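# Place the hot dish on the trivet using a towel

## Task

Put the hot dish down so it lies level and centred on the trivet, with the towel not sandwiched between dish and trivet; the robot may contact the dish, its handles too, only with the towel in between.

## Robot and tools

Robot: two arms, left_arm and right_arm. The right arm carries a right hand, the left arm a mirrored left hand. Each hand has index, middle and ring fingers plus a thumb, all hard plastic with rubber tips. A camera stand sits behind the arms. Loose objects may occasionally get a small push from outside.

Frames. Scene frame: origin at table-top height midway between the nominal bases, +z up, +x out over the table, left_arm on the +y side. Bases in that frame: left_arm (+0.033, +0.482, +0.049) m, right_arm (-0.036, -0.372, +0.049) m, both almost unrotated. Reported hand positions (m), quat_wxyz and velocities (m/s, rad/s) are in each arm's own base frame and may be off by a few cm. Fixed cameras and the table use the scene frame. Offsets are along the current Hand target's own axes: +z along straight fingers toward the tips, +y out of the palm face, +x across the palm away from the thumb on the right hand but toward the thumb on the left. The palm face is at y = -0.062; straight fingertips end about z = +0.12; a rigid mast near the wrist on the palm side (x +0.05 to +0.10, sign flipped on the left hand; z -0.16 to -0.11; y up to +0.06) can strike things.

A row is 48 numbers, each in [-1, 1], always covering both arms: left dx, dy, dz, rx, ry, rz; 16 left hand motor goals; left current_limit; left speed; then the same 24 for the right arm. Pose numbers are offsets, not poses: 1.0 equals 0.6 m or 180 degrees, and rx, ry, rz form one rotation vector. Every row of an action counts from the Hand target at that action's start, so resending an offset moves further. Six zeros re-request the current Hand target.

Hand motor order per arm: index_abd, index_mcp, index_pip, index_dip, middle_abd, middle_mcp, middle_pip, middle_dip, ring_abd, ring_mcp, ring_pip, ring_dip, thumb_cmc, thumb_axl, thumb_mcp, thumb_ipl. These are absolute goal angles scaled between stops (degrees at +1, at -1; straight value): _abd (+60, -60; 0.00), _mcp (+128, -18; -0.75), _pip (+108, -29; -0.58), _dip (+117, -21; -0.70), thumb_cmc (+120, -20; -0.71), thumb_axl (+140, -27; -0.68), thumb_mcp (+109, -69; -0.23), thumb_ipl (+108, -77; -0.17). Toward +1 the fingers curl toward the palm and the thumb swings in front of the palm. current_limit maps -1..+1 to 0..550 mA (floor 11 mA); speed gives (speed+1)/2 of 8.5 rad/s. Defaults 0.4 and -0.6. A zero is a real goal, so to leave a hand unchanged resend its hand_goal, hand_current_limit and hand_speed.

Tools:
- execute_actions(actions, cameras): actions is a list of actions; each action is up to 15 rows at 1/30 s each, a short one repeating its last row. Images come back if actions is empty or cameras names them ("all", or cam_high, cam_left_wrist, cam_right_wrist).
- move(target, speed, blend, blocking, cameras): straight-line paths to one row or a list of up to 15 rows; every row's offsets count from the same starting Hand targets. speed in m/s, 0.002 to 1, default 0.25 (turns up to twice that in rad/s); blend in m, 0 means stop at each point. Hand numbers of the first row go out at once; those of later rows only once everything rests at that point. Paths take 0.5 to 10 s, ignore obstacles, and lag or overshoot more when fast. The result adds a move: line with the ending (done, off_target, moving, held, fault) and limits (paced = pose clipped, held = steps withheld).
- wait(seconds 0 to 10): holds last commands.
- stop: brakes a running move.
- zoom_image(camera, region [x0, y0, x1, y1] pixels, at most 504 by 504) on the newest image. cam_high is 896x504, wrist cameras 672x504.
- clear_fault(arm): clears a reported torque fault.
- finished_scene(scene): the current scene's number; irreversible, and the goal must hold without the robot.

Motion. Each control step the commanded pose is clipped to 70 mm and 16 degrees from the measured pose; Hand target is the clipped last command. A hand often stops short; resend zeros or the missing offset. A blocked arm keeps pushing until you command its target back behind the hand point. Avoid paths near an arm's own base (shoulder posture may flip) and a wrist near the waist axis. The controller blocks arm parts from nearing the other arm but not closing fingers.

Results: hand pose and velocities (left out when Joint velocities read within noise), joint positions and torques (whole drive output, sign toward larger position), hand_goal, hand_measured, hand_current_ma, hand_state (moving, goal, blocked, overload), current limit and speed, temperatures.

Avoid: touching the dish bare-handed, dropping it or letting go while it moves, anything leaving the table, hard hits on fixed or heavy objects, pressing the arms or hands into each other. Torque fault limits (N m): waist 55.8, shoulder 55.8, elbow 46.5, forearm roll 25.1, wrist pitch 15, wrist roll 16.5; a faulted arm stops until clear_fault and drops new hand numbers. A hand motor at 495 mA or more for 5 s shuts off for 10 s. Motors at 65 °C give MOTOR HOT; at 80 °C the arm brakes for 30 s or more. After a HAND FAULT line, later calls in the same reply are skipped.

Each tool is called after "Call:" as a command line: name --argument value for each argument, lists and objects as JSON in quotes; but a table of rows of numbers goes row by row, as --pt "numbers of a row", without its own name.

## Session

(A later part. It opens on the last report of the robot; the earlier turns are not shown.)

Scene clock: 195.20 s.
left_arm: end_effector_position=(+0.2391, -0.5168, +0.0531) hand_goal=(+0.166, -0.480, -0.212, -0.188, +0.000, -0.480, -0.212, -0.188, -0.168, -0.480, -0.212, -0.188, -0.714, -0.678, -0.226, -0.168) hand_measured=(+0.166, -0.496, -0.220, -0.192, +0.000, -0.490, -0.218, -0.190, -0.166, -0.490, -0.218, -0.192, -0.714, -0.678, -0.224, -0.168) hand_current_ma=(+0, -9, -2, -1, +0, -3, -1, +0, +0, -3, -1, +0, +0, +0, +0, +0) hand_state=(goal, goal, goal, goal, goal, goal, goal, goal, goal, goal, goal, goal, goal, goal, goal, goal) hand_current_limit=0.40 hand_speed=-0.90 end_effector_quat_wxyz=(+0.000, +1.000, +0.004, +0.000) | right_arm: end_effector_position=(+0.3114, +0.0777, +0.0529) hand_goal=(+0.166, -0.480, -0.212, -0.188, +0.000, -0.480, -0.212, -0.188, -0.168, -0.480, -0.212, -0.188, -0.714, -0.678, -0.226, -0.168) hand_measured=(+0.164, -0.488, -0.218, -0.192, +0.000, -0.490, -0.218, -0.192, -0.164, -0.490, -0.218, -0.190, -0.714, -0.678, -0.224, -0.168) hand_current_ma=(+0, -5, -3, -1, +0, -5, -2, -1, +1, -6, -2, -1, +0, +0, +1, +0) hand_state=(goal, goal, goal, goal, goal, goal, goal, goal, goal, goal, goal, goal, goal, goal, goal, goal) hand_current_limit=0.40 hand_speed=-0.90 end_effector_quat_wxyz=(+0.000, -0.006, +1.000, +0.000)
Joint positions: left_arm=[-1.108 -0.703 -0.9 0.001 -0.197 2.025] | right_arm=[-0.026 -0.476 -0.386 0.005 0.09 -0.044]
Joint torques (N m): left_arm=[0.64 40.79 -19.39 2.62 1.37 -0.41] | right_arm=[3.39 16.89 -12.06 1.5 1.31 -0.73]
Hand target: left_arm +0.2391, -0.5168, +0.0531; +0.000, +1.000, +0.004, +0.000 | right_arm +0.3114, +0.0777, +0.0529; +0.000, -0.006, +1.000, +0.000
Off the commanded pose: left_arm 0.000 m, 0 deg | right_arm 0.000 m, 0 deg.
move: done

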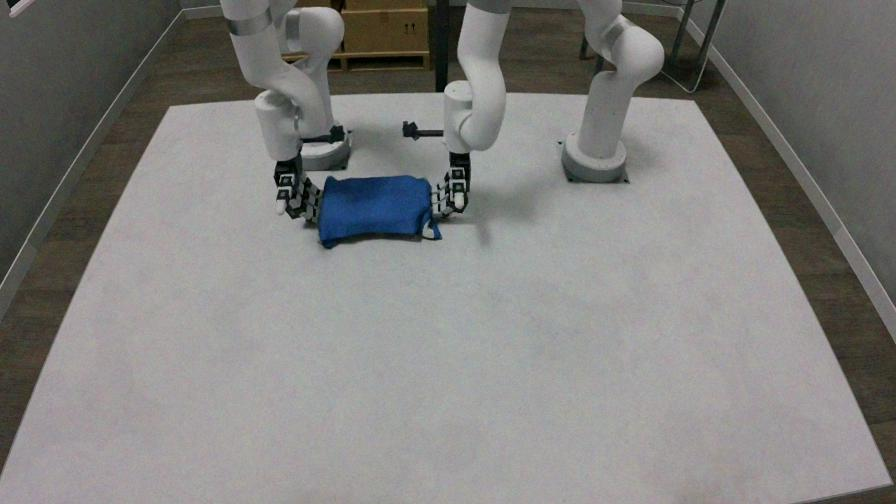

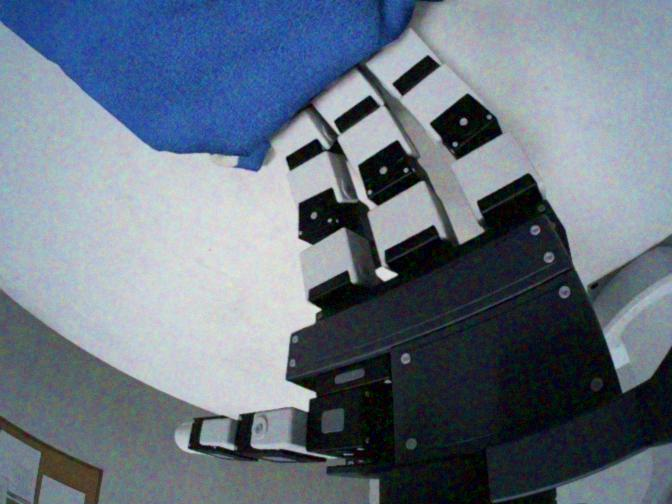

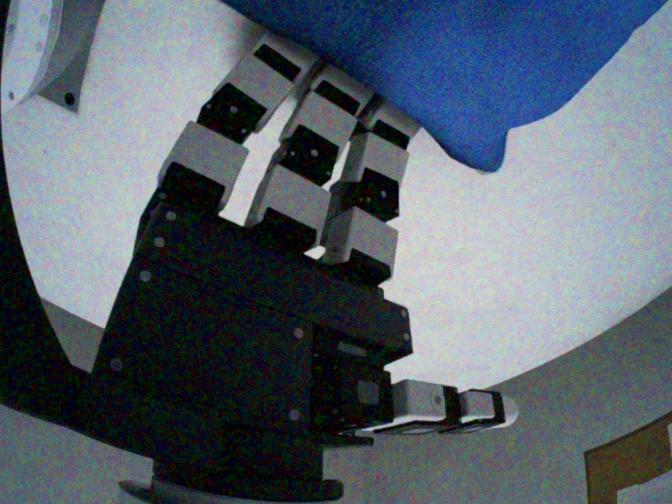

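Call:
move --pt "0 0 0 0 0 0 0.167 -0.479 -0.212 -0.45 0 -0.479 -0.212 -0.45 -0.167 -0.479 -0.212 -0.45 -0.714 -0.678 -0.226 -0.168 0.4 -0.9 0 0 0 0 0 0 0.167 -0.479 -0.212 -0.45 0 -0.479 -0.212 -0.45 -0.167 -0.479 -0.212 -0.45 -0.714 -0.678 -0.226 -0.168 0.4 -0.9" --pt "0 -0.1167 0 0 0 0 0.167 -0.479 -0.212 -0.45 0 -0.479 -0.212 -0.45 -0.167 -0.479 -0.212 -0.45 -0.714 -0.678 -0.226 -0.168 0.4 -0.9 0 -0.1167 0 0 0 0 0.167 -0.479 -0.212 -0.45 0 -0.479 -0.212 -0.45 -0.167 -0.479 -0.212 -0.45 -0.714 -0.678 -0.226 -0.168 0.4 -0.9" --speed 0.05 --cameras '["all"]'

Call:
zoom_image --camera "cam_high" --region '[300, 155, 460, 250]'

Scene clock: 208.23 s.
left_arm: end_effector_position=(+0.2385, -0.4468, +0.0531) hand_goal=(+0.166, -0.480, -0.212, -0.450, +0.000, -0.480, -0.212, -0.450, -0.168, -0.480, -0.212, -0.450, -0.714, -0.678, -0.226, -0.168) hand_measured=(+0.166, -0.486, -0.216, -0.448, +0.000, -0.488, -0.216, -0.448, -0.166, -0.488, -0.218, -0.448, -0.714, -0.678, -0.224, -0.168) hand_current_ma=(+0, -2, +0, +0, +0, -2, -1, +0, +0, -3, -1, +0, +0, +0, +0, +0) hand_state=(goal, goal, goal, goal, goal, goal, goal, goal, goal, goal, goal, goal, goal, goal, goal, goal) hand_current_limit=0.40 hand_speed=-0.90 end_effector_quat_wxyz=(+0.000, +1.000, +0.004, +0.000) | right_arm: end_effector_position=(+0.3123, +0.0076, +0.0529) hand_goal=(+0.166, -0.480, -0.212, -0.450, +0.000, -0.480, -0.212, -0.450, -0.168, -0.480, -0.212, -0.450, -0.714, -0.678, -0.226, -0.168) hand_measured=(+0.164, -0.488, -0.218, -0.448, +0.000, -0.488, -0.218, -0.448, -0.164, -0.488, -0.218, -0.448, -0.714, -0.678, -0.224, -0.168) hand_current_ma=(+0, -4, -2, +1, +0, -5, -2, +0, +1, -4, -2, +0, +0, +0, +1, +0) hand_state=(goal, goal, goal, goal, goal, goal, goal, goal, goal, goal, goal, goal, goal, goal, goal, goal) hand_current_limit=0.40 hand_speed=-0.90 end_effector_quat_wxyz=(+0.000, -0.006, +1.000, +0.000)
Joint positions: left_arm=[-1.035 -0.622 -0.727 0.002 -0.105 2.098] | right_arm=[-0.261 -0.487 -0.413 -0.004 0.073 -0.27]
Joint torques (N m): left_arm=[6.14 44.77 -10.64 -1.87 1.25 0.86] | right_arm=[0.22 27.53 -11.59 1.37 -0.81 -0.79]
Hand target: left_arm +0.2385, -0.4468, +0.0531; +0.000, +1.000, +0.004, +0.000 | right_arm +0.3123, +0.0076, +0.0529; +0.000, -0.006, +1.000, +0.000
Off the commanded pose: left_arm 0.000 m, 0 deg | right_arm 0.000 m, 0 deg.
move: done

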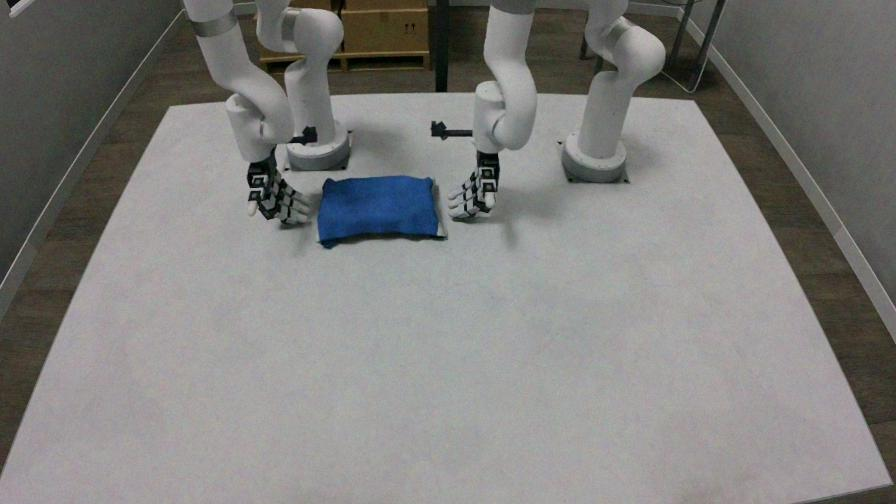

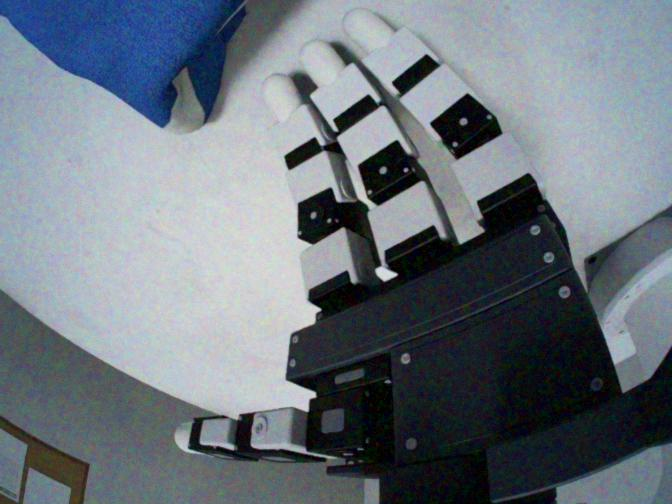

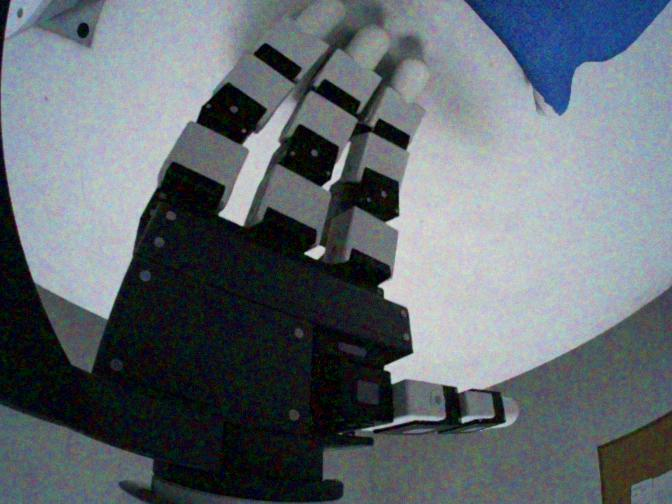

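Scaled by 3.150 from the camera's 896x504 image, which has a finer 1280x720 frame.

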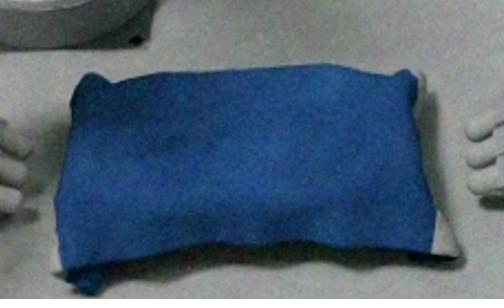

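Call:
finished_scene --scene 3

The scene is finished: the task was done.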